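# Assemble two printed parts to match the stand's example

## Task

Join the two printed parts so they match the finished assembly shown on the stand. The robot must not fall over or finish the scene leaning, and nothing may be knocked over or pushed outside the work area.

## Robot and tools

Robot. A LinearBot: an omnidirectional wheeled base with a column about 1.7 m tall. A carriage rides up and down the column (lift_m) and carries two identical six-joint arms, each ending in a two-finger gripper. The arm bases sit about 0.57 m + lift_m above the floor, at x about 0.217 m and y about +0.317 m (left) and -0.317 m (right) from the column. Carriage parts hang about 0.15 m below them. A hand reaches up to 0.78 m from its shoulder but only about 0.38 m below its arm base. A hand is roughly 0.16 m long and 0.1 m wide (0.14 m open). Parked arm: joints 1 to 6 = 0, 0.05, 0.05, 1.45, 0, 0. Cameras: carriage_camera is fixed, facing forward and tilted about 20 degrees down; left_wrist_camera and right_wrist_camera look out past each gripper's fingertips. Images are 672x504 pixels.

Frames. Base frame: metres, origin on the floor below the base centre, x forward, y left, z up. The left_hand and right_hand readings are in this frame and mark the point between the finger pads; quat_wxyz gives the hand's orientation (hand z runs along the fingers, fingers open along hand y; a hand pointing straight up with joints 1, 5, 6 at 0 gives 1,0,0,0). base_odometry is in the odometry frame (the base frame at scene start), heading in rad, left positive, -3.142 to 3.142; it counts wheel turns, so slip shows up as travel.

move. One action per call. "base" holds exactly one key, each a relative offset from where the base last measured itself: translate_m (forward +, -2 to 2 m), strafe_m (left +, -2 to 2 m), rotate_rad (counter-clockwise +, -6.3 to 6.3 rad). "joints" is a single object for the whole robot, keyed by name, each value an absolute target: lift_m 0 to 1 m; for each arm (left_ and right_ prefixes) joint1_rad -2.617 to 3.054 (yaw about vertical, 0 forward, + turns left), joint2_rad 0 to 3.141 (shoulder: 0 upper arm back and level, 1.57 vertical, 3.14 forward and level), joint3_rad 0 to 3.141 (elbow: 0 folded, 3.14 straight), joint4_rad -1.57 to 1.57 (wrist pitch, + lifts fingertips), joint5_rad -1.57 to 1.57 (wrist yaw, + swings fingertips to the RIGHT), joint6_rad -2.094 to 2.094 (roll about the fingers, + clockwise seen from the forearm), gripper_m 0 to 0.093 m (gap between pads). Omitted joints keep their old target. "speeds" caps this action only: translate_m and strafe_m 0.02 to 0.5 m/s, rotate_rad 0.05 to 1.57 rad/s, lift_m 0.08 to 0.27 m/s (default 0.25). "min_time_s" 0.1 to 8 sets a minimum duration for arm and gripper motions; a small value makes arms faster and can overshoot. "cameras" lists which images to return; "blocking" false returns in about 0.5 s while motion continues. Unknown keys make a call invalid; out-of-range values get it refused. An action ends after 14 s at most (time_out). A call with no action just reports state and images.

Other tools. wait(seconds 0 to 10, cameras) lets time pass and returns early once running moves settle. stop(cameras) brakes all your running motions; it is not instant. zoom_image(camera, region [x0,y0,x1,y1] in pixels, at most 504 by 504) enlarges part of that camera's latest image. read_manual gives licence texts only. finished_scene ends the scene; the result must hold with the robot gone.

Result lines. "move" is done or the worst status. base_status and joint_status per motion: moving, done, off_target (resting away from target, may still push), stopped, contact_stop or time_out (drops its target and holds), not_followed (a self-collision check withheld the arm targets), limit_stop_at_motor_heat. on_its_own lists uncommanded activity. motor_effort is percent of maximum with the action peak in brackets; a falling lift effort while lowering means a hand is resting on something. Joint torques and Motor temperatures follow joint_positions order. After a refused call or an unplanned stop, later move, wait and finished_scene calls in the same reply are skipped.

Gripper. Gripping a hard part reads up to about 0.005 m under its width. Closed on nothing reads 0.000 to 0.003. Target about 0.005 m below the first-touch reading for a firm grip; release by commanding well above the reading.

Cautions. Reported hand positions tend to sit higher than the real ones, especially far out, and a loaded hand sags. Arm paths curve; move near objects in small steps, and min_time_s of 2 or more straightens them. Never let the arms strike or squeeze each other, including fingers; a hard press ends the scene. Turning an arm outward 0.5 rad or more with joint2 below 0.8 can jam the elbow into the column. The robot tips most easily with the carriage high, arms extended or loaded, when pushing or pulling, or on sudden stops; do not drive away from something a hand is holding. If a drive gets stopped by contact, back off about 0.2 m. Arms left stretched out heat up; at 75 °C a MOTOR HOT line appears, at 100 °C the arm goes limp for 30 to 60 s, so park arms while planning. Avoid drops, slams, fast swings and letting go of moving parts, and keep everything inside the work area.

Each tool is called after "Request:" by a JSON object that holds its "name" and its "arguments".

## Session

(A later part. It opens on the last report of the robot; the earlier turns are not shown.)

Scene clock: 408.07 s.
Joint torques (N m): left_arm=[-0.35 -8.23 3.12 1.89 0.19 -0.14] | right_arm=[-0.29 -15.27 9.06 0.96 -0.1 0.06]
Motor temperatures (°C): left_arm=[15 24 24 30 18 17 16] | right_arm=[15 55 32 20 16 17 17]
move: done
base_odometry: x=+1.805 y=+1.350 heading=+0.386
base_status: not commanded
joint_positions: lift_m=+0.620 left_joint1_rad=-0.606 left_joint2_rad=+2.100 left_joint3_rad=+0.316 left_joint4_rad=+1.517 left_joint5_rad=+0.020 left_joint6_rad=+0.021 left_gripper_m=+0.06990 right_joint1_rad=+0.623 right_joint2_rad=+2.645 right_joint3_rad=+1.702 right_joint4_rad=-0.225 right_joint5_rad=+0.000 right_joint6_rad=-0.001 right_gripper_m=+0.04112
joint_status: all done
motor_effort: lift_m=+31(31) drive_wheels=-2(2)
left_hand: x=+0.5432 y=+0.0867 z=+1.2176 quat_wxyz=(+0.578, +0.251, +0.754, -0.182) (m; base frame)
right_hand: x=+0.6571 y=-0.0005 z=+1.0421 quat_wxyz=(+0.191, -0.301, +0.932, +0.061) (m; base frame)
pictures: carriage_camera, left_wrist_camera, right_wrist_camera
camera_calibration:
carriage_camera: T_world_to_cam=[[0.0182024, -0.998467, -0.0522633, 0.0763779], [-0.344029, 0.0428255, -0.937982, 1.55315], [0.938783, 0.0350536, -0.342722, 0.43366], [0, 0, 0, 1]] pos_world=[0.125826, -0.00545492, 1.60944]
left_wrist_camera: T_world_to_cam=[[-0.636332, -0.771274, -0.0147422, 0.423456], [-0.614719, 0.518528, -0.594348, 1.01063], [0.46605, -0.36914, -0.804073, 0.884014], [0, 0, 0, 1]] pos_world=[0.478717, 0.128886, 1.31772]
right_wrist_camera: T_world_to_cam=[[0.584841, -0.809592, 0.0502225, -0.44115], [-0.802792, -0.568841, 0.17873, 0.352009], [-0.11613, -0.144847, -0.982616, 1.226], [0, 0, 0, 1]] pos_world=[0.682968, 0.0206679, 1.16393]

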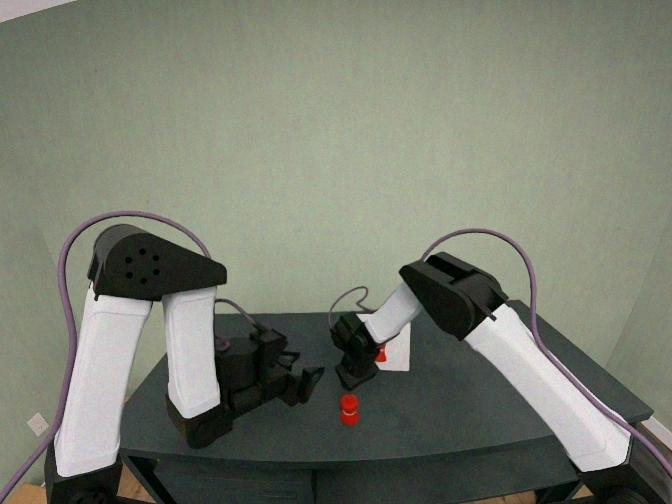

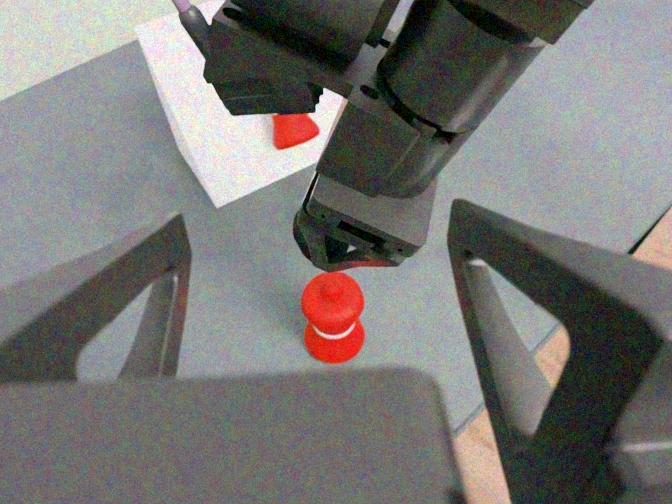

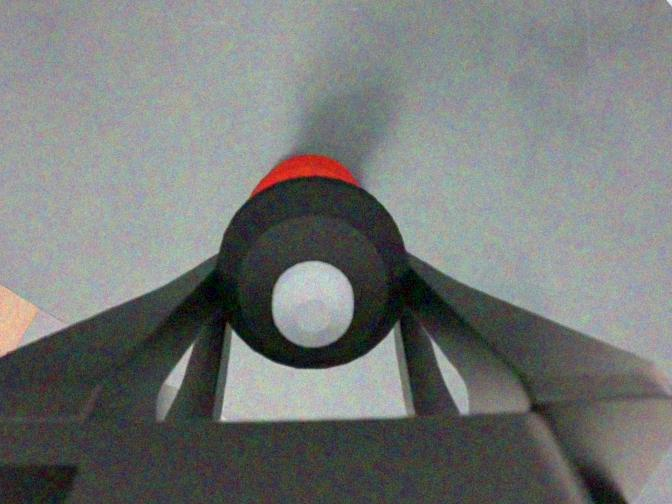

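Request:
{"name": "move", "arguments": {"joints": {"lift_m": 0.59}, "speeds": {"lift_m": 0.08}, "cameras": ["right_wrist_camera","left_wrist_camera"]}}

Request:
{"name": "zoom_image", "arguments": {"camera": "right_wrist_camera", "region": [200, 120, 430, 380]}}

Request:
{"name": "zoom_image", "arguments": {"camera": "left_wrist_camera", "region": [230, 160, 430, 380]}}

Scene clock: 416.87 s.
Joint torques (N m): left_arm=[-0.35 -8.24 3.14 1.89 0.19 -0.15] | right_arm=[-0.18 -16.25 8.42 1 -0.09 0.06]
Motor temperatures (°C): left_arm=[15 24 24 31 18 17 16] | right_arm=[15 55 32 20 16 17 17]
move: done
base_odometry: x=+1.805 y=+1.350 heading=+0.386
base_status: not commanded
joint_positions: lift_m=+0.590 left_joint1_rad=-0.606 left_joint2_rad=+2.100 left_joint3_rad=+0.316 left_joint4_rad=+1.518 left_joint5_rad=+0.020 left_joint6_rad=+0.021 left_gripper_m=+0.06990 right_joint1_rad=+0.622 right_joint2_rad=+2.654 right_joint3_rad=+1.708 right_joint4_rad=-0.231 right_joint5_rad=+0.000 right_joint6_rad=-0.001 right_gripper_m=+0.04112
joint_status: all done
motor_effort: lift_m=+30(31) drive_wheels=-2(2)
left_hand: x=+0.5432 y=+0.0866 z=+1.1880 quat_wxyz=(+0.579, +0.251, +0.754, -0.183) (m; base frame)
right_hand: x=+0.6562 y=-0.0022 z=+1.0084 quat_wxyz=(+0.186, -0.301, +0.934, +0.060) (m; base frame)
pictures: left_wrist_camera, right_wrist_camera
camera_calibration:
left_wrist_camera: T_world_to_cam=[[-0.636307, -0.771293, -0.0148555, 0.423091], [-0.613986, 0.518002, -0.595563, 0.994196], [0.467049, -0.36984, -0.803171, 0.858629], [0, 0, 0, 1]] pos_world=[0.478617, 0.128887, 1.28802]
right_wrist_camera: T_world_to_cam=[[0.584058, -0.810162, 0.0501456, -0.43968], [-0.802133, -0.566601, 0.188536, 0.346036], [-0.124332, -0.15034, -0.980785, 1.19608], [0, 0, 0, 1]] pos_world=[0.683076, 0.01967, 1.1299]

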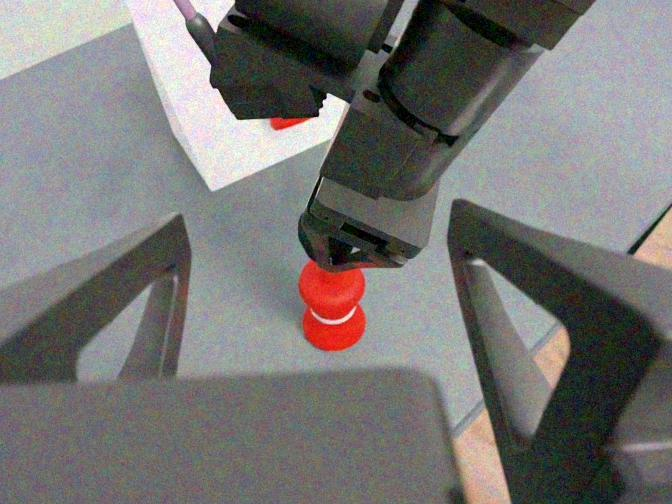

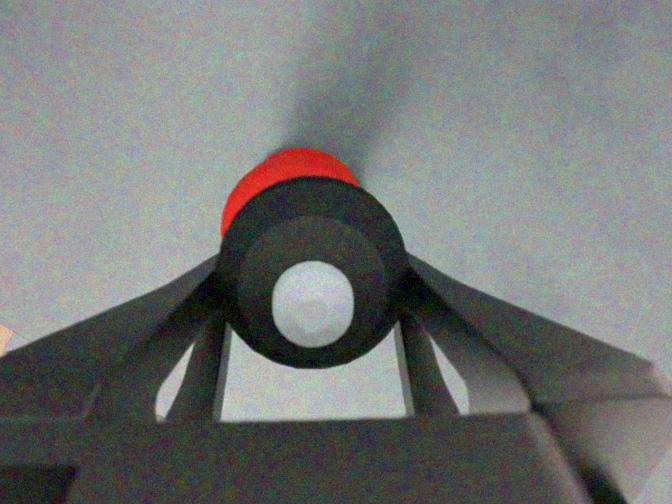

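Scaled by 1.938 from the camera's 672x504 image, which has a finer 960x720 frame.

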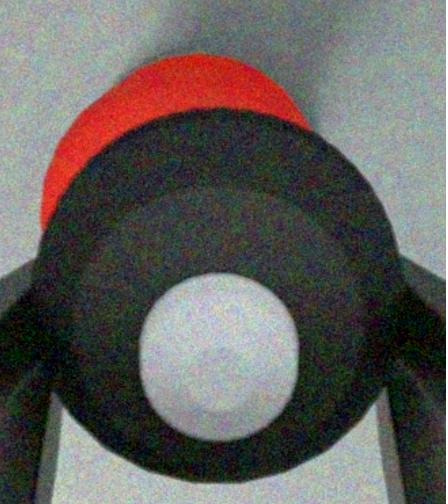

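Scaled by 2.291 from the camera's 672x504 image, which has a finer 960x720 frame.

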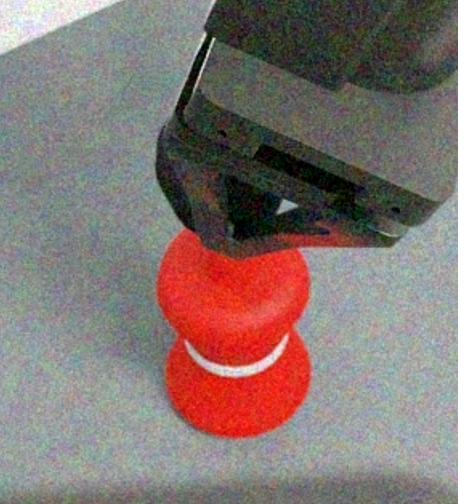

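Request:
{"name": "move", "arguments": {"joints": {"lift_m": 0.62, "right_joint1_rad": 0.631}, "cameras": ["right_wrist_camera","left_wrist_camera"]}}

Request:
{"name": "zoom_image", "arguments": {"camera": "right_wrist_camera", "region": [200, 120, 430, 380]}}

Request:
{"name": "zoom_image", "arguments": {"camera": "left_wrist_camera", "region": [230, 160, 430, 380]}}

Scene clock: 427.77 s.
Joint torques (N m): left_arm=[-0.35 -8.31 3.08 1.82 0.2 -0.16] | right_arm=[0.5 -17.06 7.91 1.02 -0.09 0.07]
Motor temperatures (°C): left_arm=[15 24 24 31 18 17 16] | right_arm=[15 60 32 20 16 17 17]
move: done
base_odometry: x=+1.805 y=+1.350 heading=+0.386
base_status: not commanded
joint_positions: lift_m=+0.620 left_joint1_rad=-0.606 left_joint2_rad=+2.100 left_joint3_rad=+0.316 left_joint4_rad=+1.524 left_joint5_rad=+0.020 left_joint6_rad=+0.021 left_gripper_m=+0.06990 right_joint1_rad=+0.626 right_joint2_rad=+2.663 right_joint3_rad=+1.714 right_joint4_rad=-0.232 right_joint5_rad=+0.000 right_joint6_rad=-0.001 right_gripper_m=+0.04112
joint_status: all done
motor_effort: lift_m=+35(47) drive_wheels=+0(2)
left_hand: x=+0.5437 y=+0.0863 z=+1.2189 quat_wxyz=(+0.581, +0.250, +0.752, -0.183) (m; base frame)
right_hand: x=+0.6549 y=-0.0004 z=+1.0353 quat_wxyz=(+0.185, -0.303, +0.933, +0.060) (m; base frame)
pictures: left_wrist_camera, right_wrist_camera
camera_calibration:
left_wrist_camera: T_world_to_cam=[[-0.636241, -0.771337, -0.0153746, 0.424202], [-0.611155, 0.516075, -0.60013, 1.01727], [0.470837, -0.372431, -0.799755, 0.877138], [0, 0, 0, 1]] pos_world=[0.478614, 0.128889, 1.31851]
right_wrist_camera: T_world_to_cam=[[0.587528, -0.807651, 0.0501064, -0.440907], [-0.799319, -0.569588, 0.191464, 0.33602], [-0.126096, -0.152541, -0.98022, 1.22313], [0, 0, 0, 1]] pos_world=[0.681865, 0.0218732, 1.1567]

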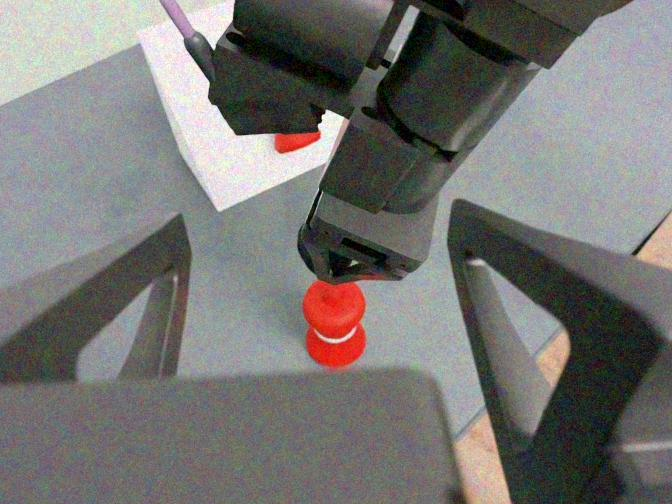

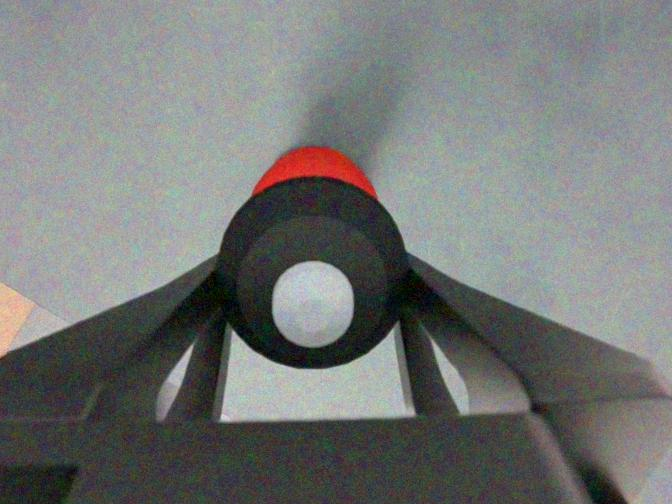

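Scaled by 1.938 from the camera's 672x504 image, which has a finer 960x720 frame.

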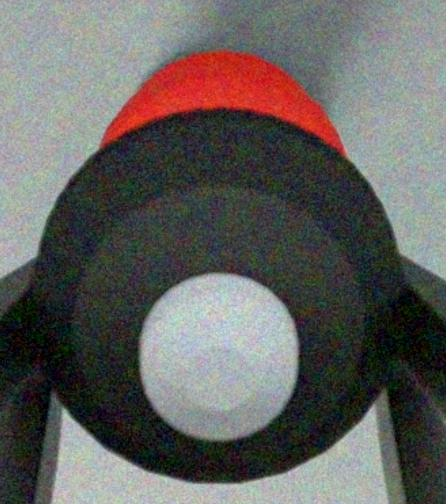

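Scaled by 2.291 from the camera's 672x504 image, which has a finer 960x720 frame.

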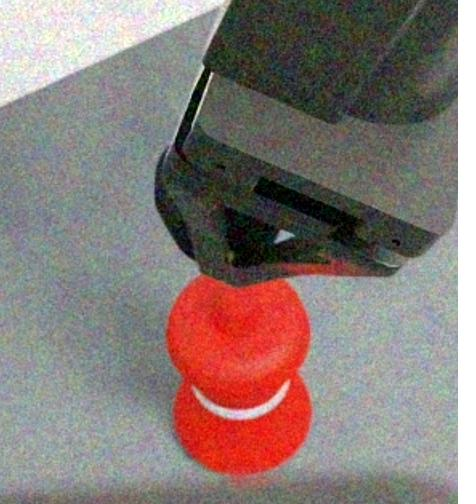

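Request:
{"name": "move", "arguments": {"joints": {"right_joint2_rad": 2.670, "right_joint3_rad": 1.746, "right_joint4_rad": -0.240}, "cameras": ["right_wrist_camera","left_wrist_camera"]}}

Request:
{"name": "zoom_image", "arguments": {"camera": "right_wrist_camera", "region": [200, 120, 430, 380]}}

Request:
{"name": "zoom_image", "arguments": {"camera": "left_wrist_camera", "region": [230, 160, 430, 380]}}

Scene clock: 442.03 s.
Joint torques (N m): left_arm=[-0.36 -8.23 3.08 1.84 0.19 -0.15] | right_arm=[0.51 -16.18 9.47 0.95 -0.1 0.07]
Motor temperatures (°C): left_arm=[15 24 24 30 18 17 16] | right_arm=[15 59 31 20 16 17 17]
move: done
base_odometry: x=+1.805 y=+1.350 heading=+0.386
base_status: not commanded
joint_positions: lift_m=+0.620 left_joint1_rad=-0.606 left_joint2_rad=+2.100 left_joint3_rad=+0.316 left_joint4_rad=+1.524 left_joint5_rad=+0.020 left_joint6_rad=+0.021 left_gripper_m=+0.06990 right_joint1_rad=+0.626 right_joint2_rad=+2.663 right_joint3_rad=+1.714 right_joint4_rad=-0.232 right_joint5_rad=+0.000 right_joint6_rad=-0.001 right_gripper_m=+0.04112
joint_status: all done
motor_effort: lift_m=+35(35) drive_wheels=+0(0)
left_hand: x=+0.5437 y=+0.0863 z=+1.2189 quat_wxyz=(+0.581, +0.250, +0.752, -0.183) (m; base frame)
right_hand: x=+0.6549 y=-0.0004 z=+1.0353 quat_wxyz=(+0.185, -0.303, +0.933, +0.060) (m; base frame)
pictures: left_wrist_camera, right_wrist_camera
camera_calibration:
left_wrist_camera: T_world_to_cam=[[-0.636241, -0.771337, -0.0153746, 0.424202], [-0.611155, 0.516075, -0.60013, 1.01727], [0.470837, -0.372431, -0.799755, 0.877138], [0, 0, 0, 1]] pos_world=[0.478614, 0.128889, 1.31851]
right_wrist_camera: T_world_to_cam=[[0.587528, -0.807651, 0.0501064, -0.440907], [-0.799319, -0.569588, 0.191464, 0.33602], [-0.126096, -0.152541, -0.98022, 1.22313], [0, 0, 0, 1]] pos_world=[0.681865, 0.0218732, 1.1567]

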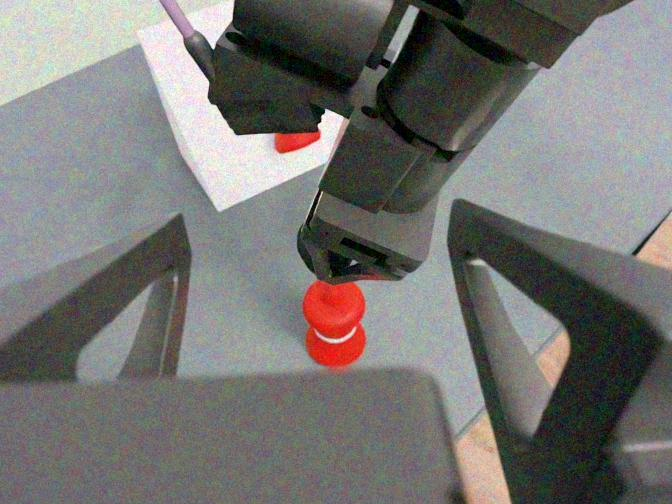

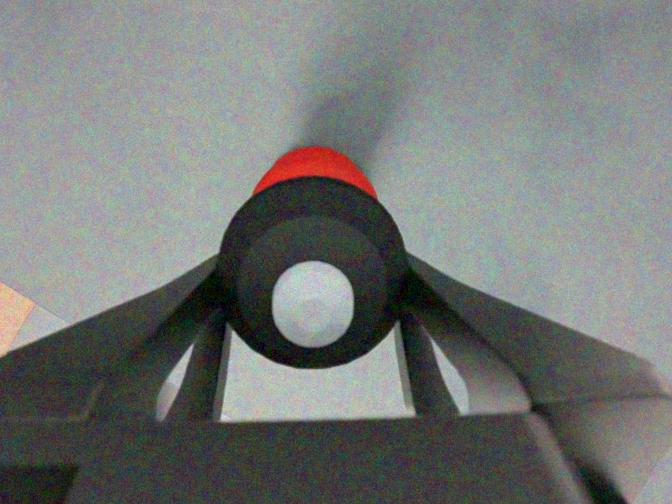

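Scaled by 1.938 from the camera's 672x504 image, which has a finer 960x720 frame.

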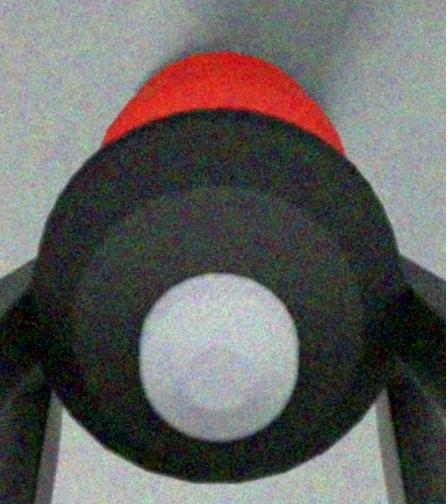

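Scaled by 2.291 from the camera's 672x504 image, which has a finer 960x720 frame.

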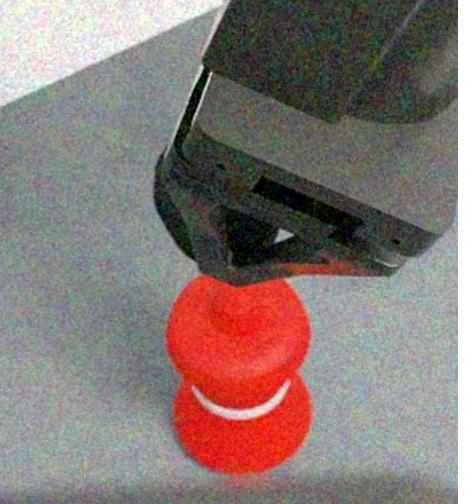

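Request:
{"name": "move", "arguments": {"joints": {"right_joint2_rad": 2.680, "right_joint3_rad": 1.758, "right_joint4_rad": -0.252}, "cameras": ["right_wrist_camera"]}}

Request:
{"name": "zoom_image", "arguments": {"camera": "right_wrist_camera", "region": [200, 120, 430, 380]}}

Scene clock: 454.53 s.
Joint torques (N m): left_arm=[-0.35 -8.27 3.11 1.83 0.2 -0.15] | right_arm=[0.49 -15.5 8.98 0.95 -0.09 0.06]
Motor temperatures (°C): left_arm=[15 24 24 30 18 17 16] | right_arm=[15 59 32 20 16 17 17]
move: done
base_odometry: x=+1.805 y=+1.350 heading=+0.386
base_status: not commanded
joint_positions: lift_m=+0.620 left_joint1_rad=-0.606 left_joint2_rad=+2.100 left_joint3_rad=+0.316 left_joint4_rad=+1.524 left_joint5_rad=+0.020 left_joint6_rad=+0.021 left_gripper_m=+0.06990 right_joint1_rad=+0.626 right_joint2_rad=+2.665 right_joint3_rad=+1.732 right_joint4_rad=-0.243 right_joint5_rad=+0.000 right_joint6_rad=-0.001 right_gripper_m=+0.04112
joint_status: all done
motor_effort: lift_m=+35(35) drive_wheels=+0(0)
left_hand: x=+0.5437 y=+0.0863 z=+1.2189 quat_wxyz=(+0.581, +0.250, +0.752, -0.183) (m; base frame)
right_hand: x=+0.6580 y=+0.0019 z=+1.0382 quat_wxyz=(+0.187, -0.302, +0.933, +0.060) (m; base frame)
pictures: right_wrist_camera
camera_calibration:
right_wrist_camera: T_world_to_cam=[[0.587393, -0.807746, 0.0501711, -0.441094], [-0.799992, -0.570142, 0.186953, 0.344369], [-0.122405, -0.149951, -0.981087, 1.22523], [0, 0, 0, 1]] pos_world=[0.684563, 0.0237719, 1.15981]

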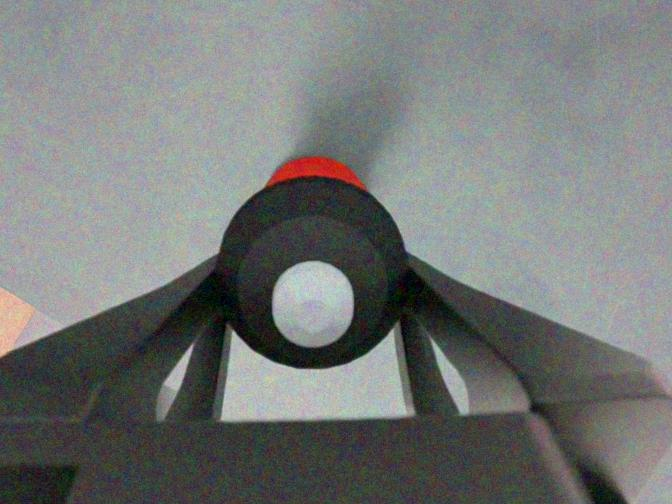

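Scaled by 1.938 from the camera's 672x504 image, which has a finer 960x720 frame.

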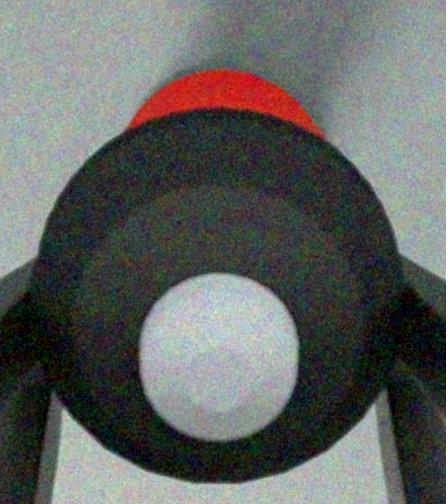

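Request:
{"name": "move", "arguments": {"joints": {"lift_m": 0.586, "right_joint1_rad": 0.63}, "speeds": {"lift_m": 0.08}, "cameras": ["right_wrist_camera","left_wrist_camera"]}}

Request:
{"name": "zoom_image", "arguments": {"camera": "right_wrist_camera", "region": [200, 120, 430, 380]}}

Request:
{"name": "zoom_image", "arguments": {"camera": "left_wrist_camera", "region": [230, 160, 430, 380]}}

Scene clock: 462.03 s.
Joint torques (N m): left_arm=[-0.32 -8.27 3.1 1.86 0.19 -0.15] | right_arm=[0.43 -16.31 8.4 0.99 -0.09 0.06]
Motor temperatures (°C): left_arm=[15 24 24 30 18 17 16] | right_arm=[15 62 31 20 16 17 17]
move: done
base_odometry: x=+1.805 y=+1.350 heading=+0.386
base_status: not commanded
joint_positions: lift_m=+0.586 left_joint1_rad=-0.606 left_joint2_rad=+2.100 left_joint3_rad=+0.316 left_joint4_rad=+1.521 left_joint5_rad=+0.020 left_joint6_rad=+0.021 left_gripper_m=+0.06990 right_joint1_rad=+0.626 right_joint2_rad=+2.673 right_joint3_rad=+1.738 right_joint4_rad=-0.250 right_joint5_rad=+0.000 right_joint6_rad=-0.001 right_gripper_m=+0.04112
joint_status: all done
motor_effort: lift_m=+30(30) drive_wheels=+0(2)
left_hand: x=+0.5436 y=+0.0864 z=+1.1847 quat_wxyz=(+0.580, +0.251, +0.753, -0.183) (m; base frame)
right_hand: x=+0.6568 y=+0.0010 z=+1.0014 quat_wxyz=(+0.182, -0.303, +0.934, +0.059) (m; base frame)
pictures: left_wrist_camera, right_wrist_camera
camera_calibration:
left_wrist_camera: T_world_to_cam=[[-0.636258, -0.771327, -0.0151815, 0.423425], [-0.612501, 0.517014, -0.597945, 0.994698], [0.46906, -0.371149, -0.801393, 0.852653], [0, 0, 0, 1]] pos_world=[0.478715, 0.128788, 1.28451]
right_wrist_camera: T_world_to_cam=[[0.587728, -0.807501, 0.0501706, -0.439528], [-0.798596, -0.56907, 0.195969, 0.339818], [-0.129695, -0.155243, -0.979326, 1.19177], [0, 0, 0, 1]] pos_world=[0.684267, 0.0234746, 1.12259]

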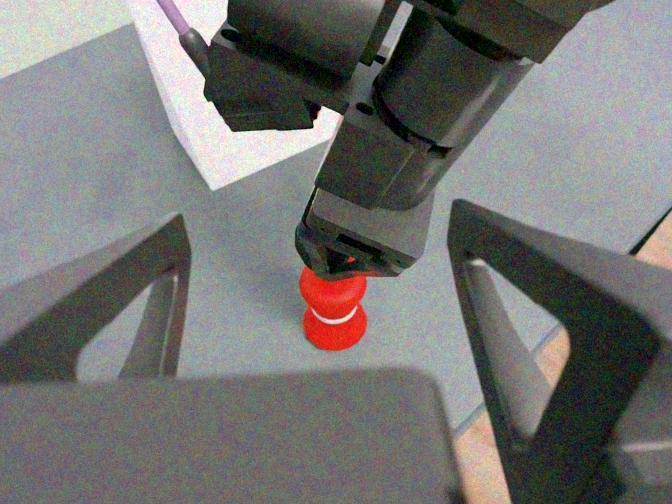

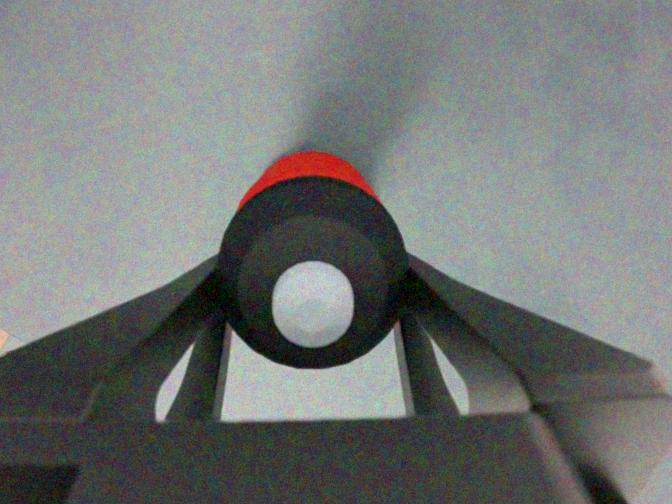

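Scaled by 1.938 from the camera's 672x504 image, which has a finer 960x720 frame.

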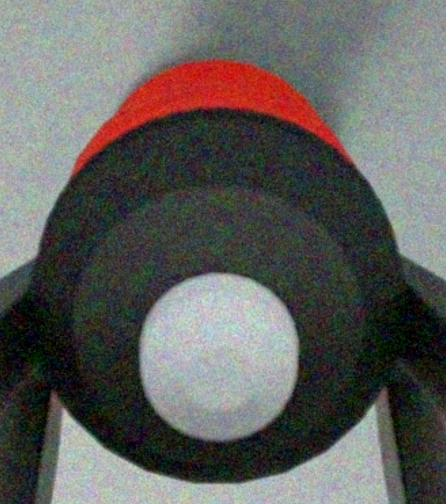

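Scaled by 2.291 from the camera's 672x504 image, which has a finer 960x720 frame.

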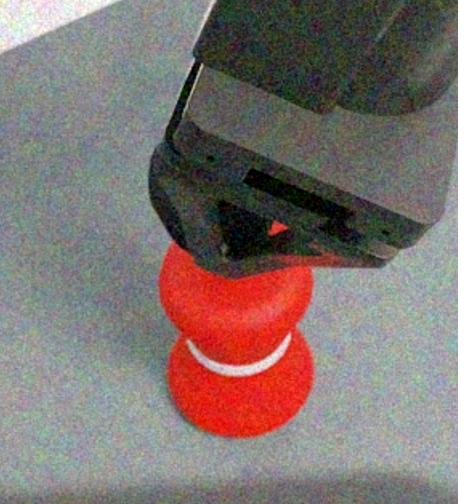

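Request:
{"name": "move", "arguments": {"joints": {"lift_m": 0.574}, "speeds": {"lift_m": 0.08}, "cameras": ["right_wrist_camera","left_wrist_camera"]}}

Request:
{"name": "zoom_image", "arguments": {"camera": "right_wrist_camera", "region": [200, 120, 430, 380]}}

Request:
{"name": "zoom_image", "arguments": {"camera": "left_wrist_camera", "region": [230, 160, 430, 380]}}

Scene clock: 468.93 s.
Joint torques (N m): left_arm=[-0.34 -8.23 3.07 1.87 0.2 -0.15] | right_arm=[0.4 -16.8 8.2 1 -0.1 0.06]
Motor temperatures (°C): left_arm=[15 24 24 31 18 17 16] | right_arm=[15 62 31 20 16 17 17]
move: done
base_odometry: x=+1.805 y=+1.350 heading=+0.386
base_status: not commanded
joint_positions: lift_m=+0.574 left_joint1_rad=-0.606 left_joint2_rad=+2.100 left_joint3_rad=+0.316 left_joint4_rad=+1.520 left_joint5_rad=+0.020 left_joint6_rad=+0.021 left_gripper_m=+0.06990 right_joint1_rad=+0.626 right_joint2_rad=+2.678 right_joint3_rad=+1.740 right_joint4_rad=-0.252 right_joint5_rad=+0.000 right_joint6_rad=-0.001 right_gripper_m=+0.04112
joint_status: all done
motor_effort: lift_m=+31(31) drive_wheels=+0(0)
left_hand: x=+0.5435 y=+0.0865 z=+1.1724 quat_wxyz=(+0.580, +0.251, +0.753, -0.183) (m; base frame)
right_hand: x=+0.6561 y=+0.0005 z=+0.9873 quat_wxyz=(+0.180, -0.303, +0.934, +0.058) (m; base frame)
pictures: left_wrist_camera, right_wrist_camera
camera_calibration:
left_wrist_camera: T_world_to_cam=[[-0.636246, -0.77134, -0.0150529, 0.423072], [-0.612888, 0.517203, -0.597386, 0.986852], [0.468573, -0.370858, -0.801813, 0.843607], [0, 0, 0, 1]] pos_world=[0.478716, 0.128787, 1.27232]
right_wrist_camera: T_world_to_cam=[[0.587911, -0.807373, 0.0500958, -0.438759], [-0.797852, -0.568537, 0.200494, 0.336793], [-0.133392, -0.157841, -0.978413, 1.17928], [0, 0, 0, 1]] pos_world=[0.683968, 0.0233759, 1.10828]

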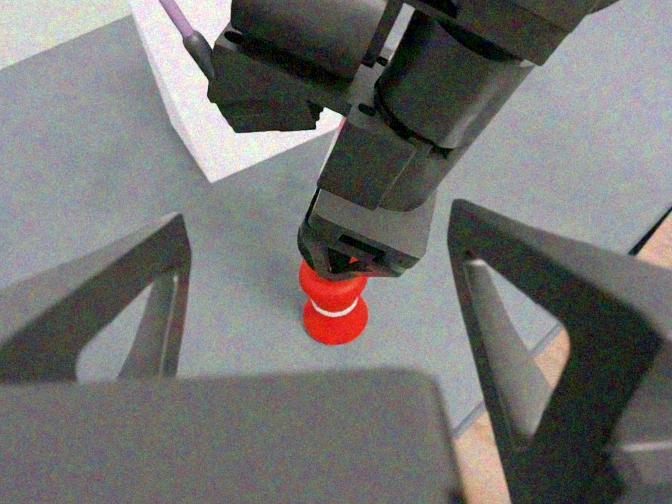

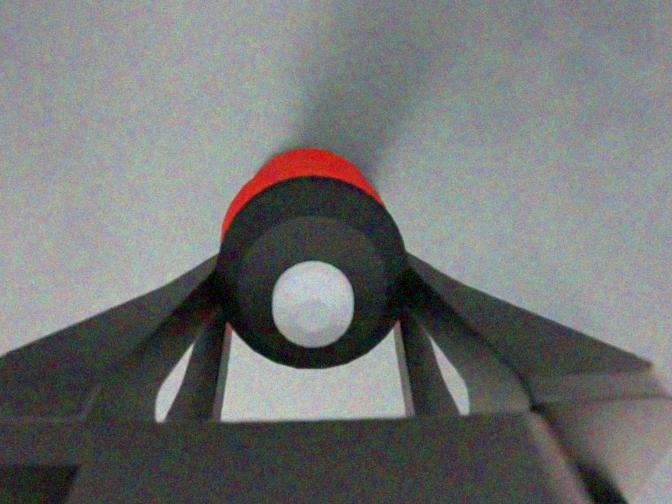

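Scaled by 1.938 from the camera's 672x504 image, which has a finer 960x720 frame.

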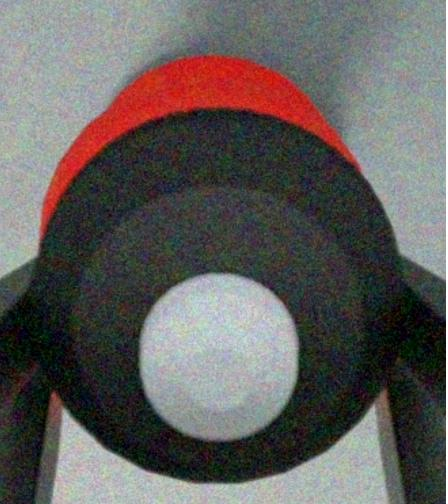

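Scaled by 2.291 from the camera's 672x504 image, which has a finer 960x720 frame.

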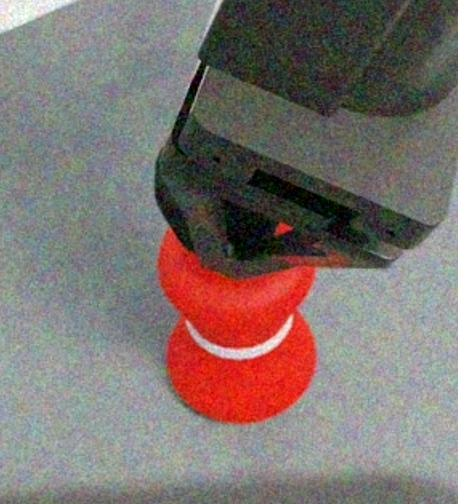

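Request:
{"name": "move", "arguments": {"joints": {"lift_m": 0.58, "right_joint1_rad": 0.635, "right_joint4_rad": -0.229}}}

Request:
{"name": "move", "arguments": {"joints": {"lift_m": 0.568}, "speeds": {"lift_m": 0.08}, "cameras": ["right_wrist_camera","left_wrist_camera"]}}

Request:
{"name": "zoom_image", "arguments": {"camera": "right_wrist_camera", "region": [200, 120, 430, 380]}}

Request:
{"name": "zoom_image", "arguments": {"camera": "left_wrist_camera", "region": [230, 160, 430, 380]}}

Scene clock: 484.47 s.
Joint torques (N m): left_arm=[-0.38 -8.38 3.03 1.86 0.19 -0.16] | right_arm=[0.51 -17.02 8.08 1.11 -0.09 0.07]
Motor temperatures (°C): left_arm=[15 24 24 32 18 17 16] | right_arm=[15 64 31 20 16 17 17]
move: done
base_odometry: x=+1.805 y=+1.350 heading=+0.386
base_status: not commanded
joint_positions: lift_m=+0.580 left_joint1_rad=-0.606 left_joint2_rad=+2.101 left_joint3_rad=+0.317 left_joint4_rad=+1.521 left_joint5_rad=+0.020 left_joint6_rad=+0.021 left_gripper_m=+0.06990 right_joint1_rad=+0.630 right_joint2_rad=+2.680 right_joint3_rad=+1.742 right_joint4_rad=-0.238 right_joint5_rad=+0.000 right_joint6_rad=-0.001 right_gripper_m=+0.04112
joint_status: all done
motor_effort: lift_m=+35(41) drive_wheels=+0(2)
left_hand: x=+0.5437 y=+0.0864 z=+1.1783 quat_wxyz=(+0.580, +0.251, +0.753, -0.183) (m; base frame)
right_hand: x=+0.6577 y=+0.0045 z=+0.9939 quat_wxyz=(+0.187, -0.304, +0.932, +0.061) (m; base frame)
pictures: none

Scene clock: 485.00 s.
Joint torques (N m): left_arm=[-0.36 -8.27 3.04 1.87 0.2 -0.15] | right_arm=[0.5 -17.44 7.87 1.09 -0.09 0.07]
Motor temperatures (°C): left_arm=[15 24 24 32 18 17 16] | right_arm=[15 64 31 20 16 17 17]
move: done
base_odometry: x=+1.805 y=+1.350 heading=+0.386
base_status: not commanded
joint_positions: lift_m=+0.568 left_joint1_rad=-0.606 left_joint2_rad=+2.101 left_joint3_rad=+0.317 left_joint4_rad=+1.520 left_joint5_rad=+0.020 left_joint6_rad=+0.021 left_gripper_m=+0.06990 right_joint1_rad=+0.630 right_joint2_rad=+2.683 right_joint3_rad=+1.743 right_joint4_rad=-0.237 right_joint5_rad=+0.000 right_joint6_rad=-0.001 right_gripper_m=+0.04112
joint_status: all done
motor_effort: lift_m=+31(32) drive_wheels=+0(0)
left_hand: x=+0.5436 y=+0.0864 z=+1.1663 quat_wxyz=(+0.580, +0.251, +0.753, -0.183) (m; base frame)
right_hand: x=+0.6574 y=+0.0042 z=+0.9808 quat_wxyz=(+0.186, -0.304, +0.932, +0.060) (m; base frame)
pictures: left_wrist_camera, right_wrist_camera
camera_calibration:
left_wrist_camera: T_world_to_cam=[[-0.636293, -0.771299, -0.015129, 0.423156], [-0.612989, 0.517405, -0.597107, 0.982879], [0.468376, -0.370661, -0.802019, 0.838919], [0, 0, 0, 1]] pos_world=[0.478816, 0.128787, 1.26612]
right_wrist_camera: T_world_to_cam=[[0.590812, -0.80525, 0.0501332, -0.43819], [-0.797475, -0.573423, 0.187669, 0.35363], [-0.122373, -0.150857, -0.980952, 1.16897], [0, 0, 0, 1]] pos_world=[0.68395, 0.0262745, 1.10231]

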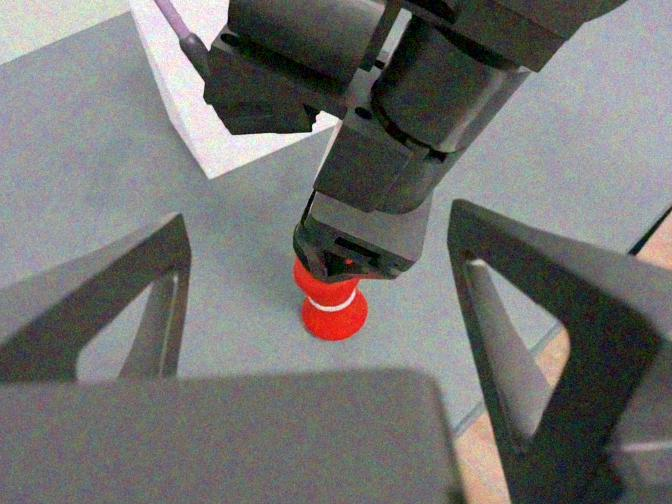

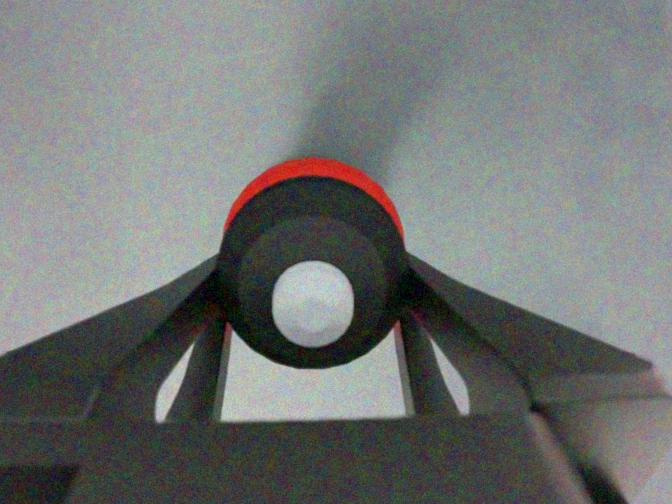

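Scaled by 1.938 from the camera's 672x504 image, which has a finer 960x720 frame.

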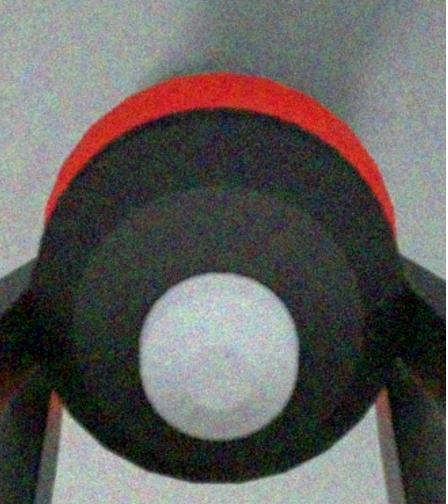

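Scaled by 2.291 from the camera's 672x504 image, which has a finer 960x720 frame.

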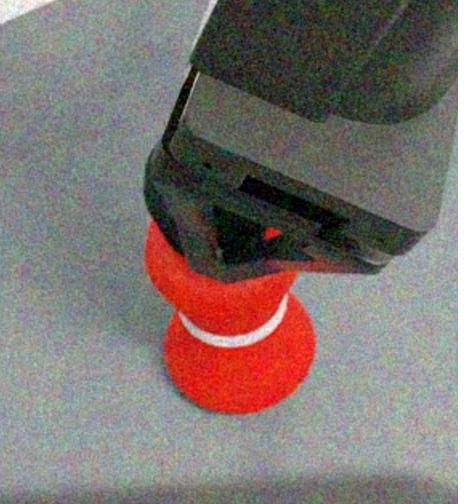

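Request:
{"name": "move", "arguments": {"joints": {"lift_m": 0.59}, "speeds": {"lift_m": 0.08}, "cameras": ["right_wrist_camera","left_wrist_camera"]}}

Request:
{"name": "zoom_image", "arguments": {"camera": "right_wrist_camera", "region": [200, 120, 430, 380]}}

Request:
{"name": "zoom_image", "arguments": {"camera": "left_wrist_camera", "region": [230, 160, 430, 380]}}

Scene clock: 494.10 s.
Joint torques (N m): left_arm=[-0.34 -8.34 3.04 1.85 0.2 -0.15] | right_arm=[0.51 -17.47 7.97 1.06 -0.09 0.07]
Motor temperatures (°C): left_arm=[15 24 24 32 18 17 16] | right_arm=[15 67 30 21 16 17 17]
move: done
base_odometry: x=+1.805 y=+1.350 heading=+0.386
base_status: not commanded
joint_positions: lift_m=+0.590 left_joint1_rad=-0.606 left_joint2_rad=+2.101 left_joint3_rad=+0.317 left_joint4_rad=+1.521 left_joint5_rad=+0.020 left_joint6_rad=+0.021 left_gripper_m=+0.06990 right_joint1_rad=+0.630 right_joint2_rad=+2.684 right_joint3_rad=+1.743 right_joint4_rad=-0.231 right_joint5_rad=+0.000 right_joint6_rad=-0.001 right_gripper_m=+0.04112
joint_status: all done
motor_effort: lift_m=+35(44) drive_wheels=+0(0)
left_hand: x=+0.5436 y=+0.0864 z=+1.1880 quat_wxyz=(+0.580, +0.251, +0.753, -0.183) (m; base frame)
right_hand: x=+0.6582 y=+0.0048 z=+1.0024 quat_wxyz=(+0.188, -0.304, +0.932, +0.061) (m; base frame)
pictures: left_wrist_camera, right_wrist_camera
camera_calibration:
left_wrist_camera: T_world_to_cam=[[-0.636246, -0.77134, -0.0150529, 0.423369], [-0.612888, 0.517203, -0.597386, 0.996173], [0.468573, -0.370858, -0.801813, 0.855989], [0, 0, 0, 1]] pos_world=[0.478816, 0.128787, 1.28782]
right_wrist_camera: T_world_to_cam=[[0.590558, -0.805434, 0.0501826, -0.439091], [-0.798206, -0.573843, 0.183227, 0.35547], [-0.11878, -0.148262, -0.981789, 1.18876], [0, 0, 0, 1]] pos_world=[0.684248, 0.0265731, 1.12402]

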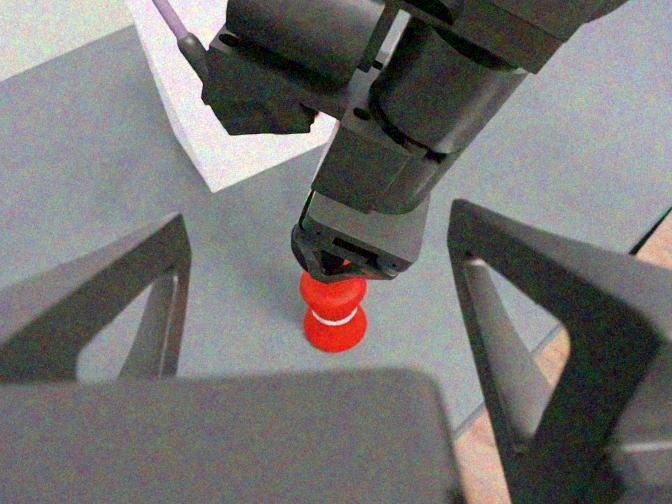

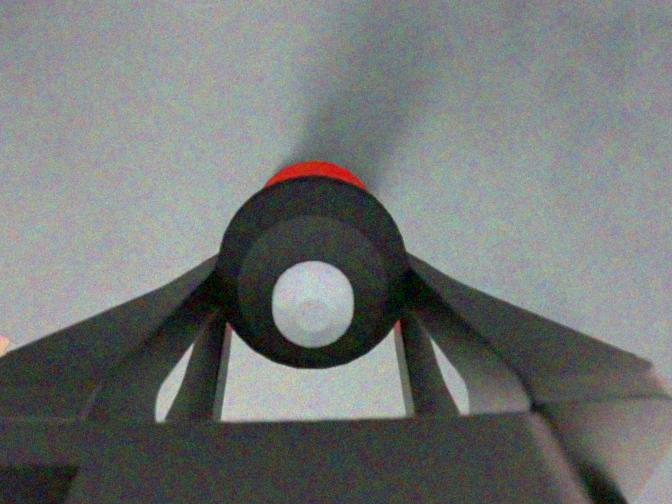

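Scaled by 1.938 from the camera's 672x504 image, which has a finer 960x720 frame.

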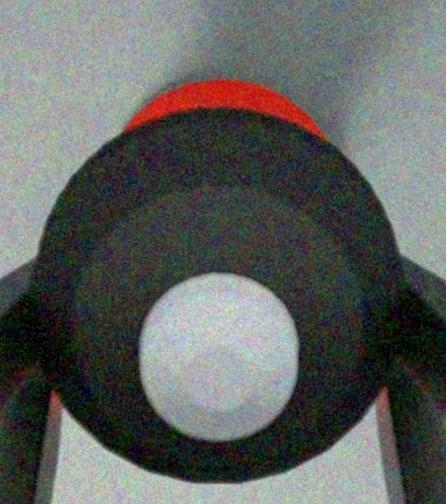

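Scaled by 2.291 from the camera's 672x504 image, which has a finer 960x720 frame.

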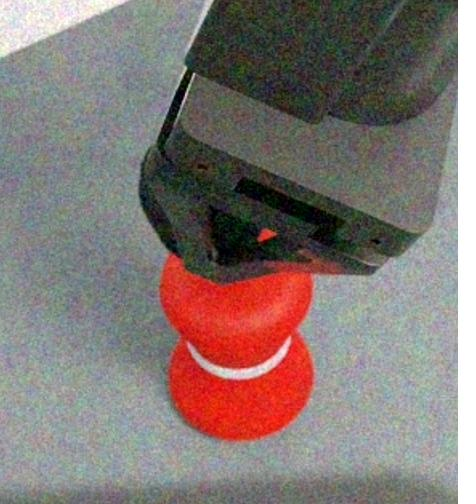

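Request:
{"name": "move", "arguments": {"joints": {"right_joint4_rad": -0.247, "right_joint1_rad": 0.6265}}}

Request:
{"name": "move", "arguments": {"joints": {"lift_m": 0.566}, "speeds": {"lift_m": 0.08}, "cameras": ["right_wrist_camera","left_wrist_camera"]}}

Request:
{"name": "zoom_image", "arguments": {"camera": "right_wrist_camera", "region": [200, 120, 430, 380]}}

Request:
{"name": "zoom_image", "arguments": {"camera": "left_wrist_camera", "region": [230, 160, 430, 380]}}

Scene clock: 512.87 s.
Joint torques (N m): left_arm=[-0.35 -8.32 3.03 1.86 0.19 -0.14] | right_arm=[-0.18 -17.48 7.95 0.94 -0.09 0.06]
Motor temperatures (°C): left_arm=[15 24 24 33 18 17 16] | right_arm=[15 65 30 21 16 17 17]
move: done
base_odometry: x=+1.805 y=+1.350 heading=+0.386
base_status: not commanded
joint_positions: lift_m=+0.590 left_joint1_rad=-0.606 left_joint2_rad=+2.101 left_joint3_rad=+0.317 left_joint4_rad=+1.521 left_joint5_rad=+0.020 left_joint6_rad=+0.021 left_gripper_m=+0.06990 right_joint1_rad=+0.630 right_joint2_rad=+2.684 right_joint3_rad=+1.743 right_joint4_rad=-0.238 right_joint5_rad=+0.000 right_joint6_rad=-0.001 right_gripper_m=+0.04112
joint_status: all done
motor_effort: lift_m=+35(35) drive_wheels=+0(0)
left_hand: x=+0.5436 y=+0.0864 z=+1.1880 quat_wxyz=(+0.580, +0.251, +0.753, -0.183) (m; base frame)
right_hand: x=+0.6568 y=+0.0038 z=+1.0017 quat_wxyz=(+0.185, -0.304, +0.932, +0.060) (m; base frame)
pictures: none

Scene clock: 513.63 s.
Joint torques (N m): left_arm=[-0.31 -8.34 3.03 1.88 0.19 -0.16] | right_arm=[-0.17 -17.5 7.69 1.02 -0.1 0.06]
Motor temperatures (°C): left_arm=[15 24 24 33 18 17 16] | right_arm=[15 65 30 21 16 17 17]
move: done
base_odometry: x=+1.805 y=+1.350 heading=+0.386
base_status: not commanded
joint_positions: lift_m=+0.566 left_joint1_rad=-0.606 left_joint2_rad=+2.101 left_joint3_rad=+0.317 left_joint4_rad=+1.519 left_joint5_rad=+0.020 left_joint6_rad=+0.021 left_gripper_m=+0.06990 right_joint1_rad=+0.630 right_joint2_rad=+2.684 right_joint3_rad=+1.746 right_joint4_rad=-0.248 right_joint5_rad=+0.000 right_joint6_rad=-0.001 right_gripper_m=+0.04112
joint_status: all done
motor_effort: lift_m=+29(34) drive_wheels=+0(2)
left_hand: x=+0.5435 y=+0.0865 z=+1.1640 quat_wxyz=(+0.579, +0.251, +0.754, -0.183) (m; base frame)
right_hand: x=+0.6558 y=+0.0031 z=+0.9780 quat_wxyz=(+0.182, -0.305, +0.933, +0.059) (m; base frame)
pictures: left_wrist_camera, right_wrist_camera
camera_calibration:
left_wrist_camera: T_world_to_cam=[[-0.63628, -0.771313, -0.014978, 0.422852], [-0.613764, 0.517884, -0.595895, 0.980457], [0.467378, -0.369963, -0.802923, 0.838729], [0, 0, 0, 1]] pos_world=[0.478817, 0.128687, 1.26402]
right_wrist_camera: T_world_to_cam=[[0.591216, -0.804954, 0.0501352, -0.438288], [-0.795924, -0.572284, 0.197475, 0.341646], [-0.130267, -0.156654, -0.979025, 1.1692], [0, 0, 0, 1]] pos_world=[0.683354, 0.0258774, 1.09918]

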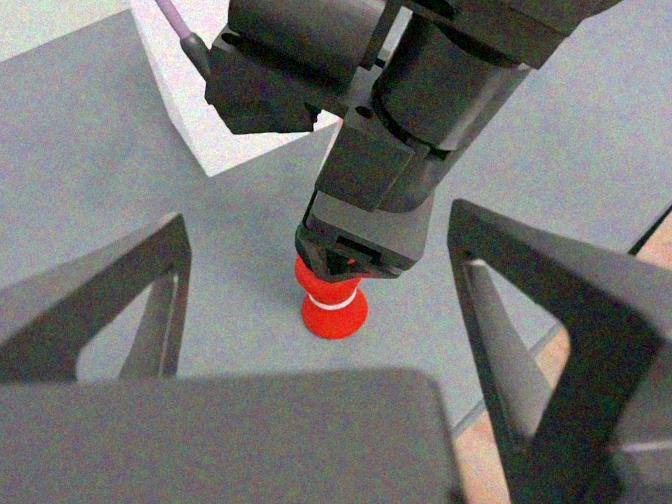

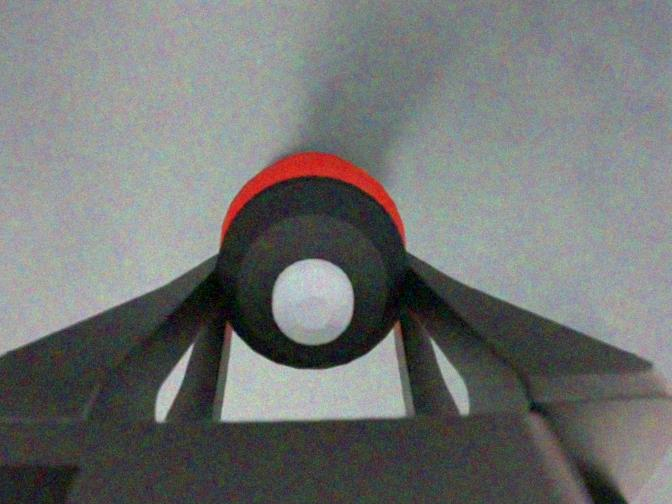

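Scaled by 1.938 from the camera's 672x504 image, which has a finer 960x720 frame.

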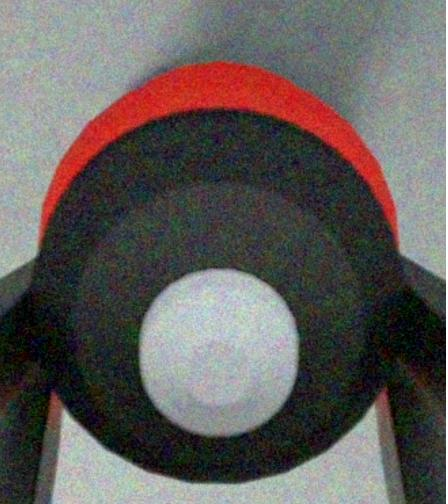

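Scaled by 2.291 from the camera's 672x504 image, which has a finer 960x720 frame.

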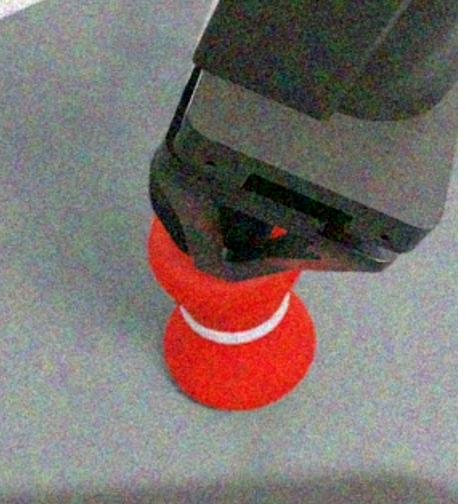

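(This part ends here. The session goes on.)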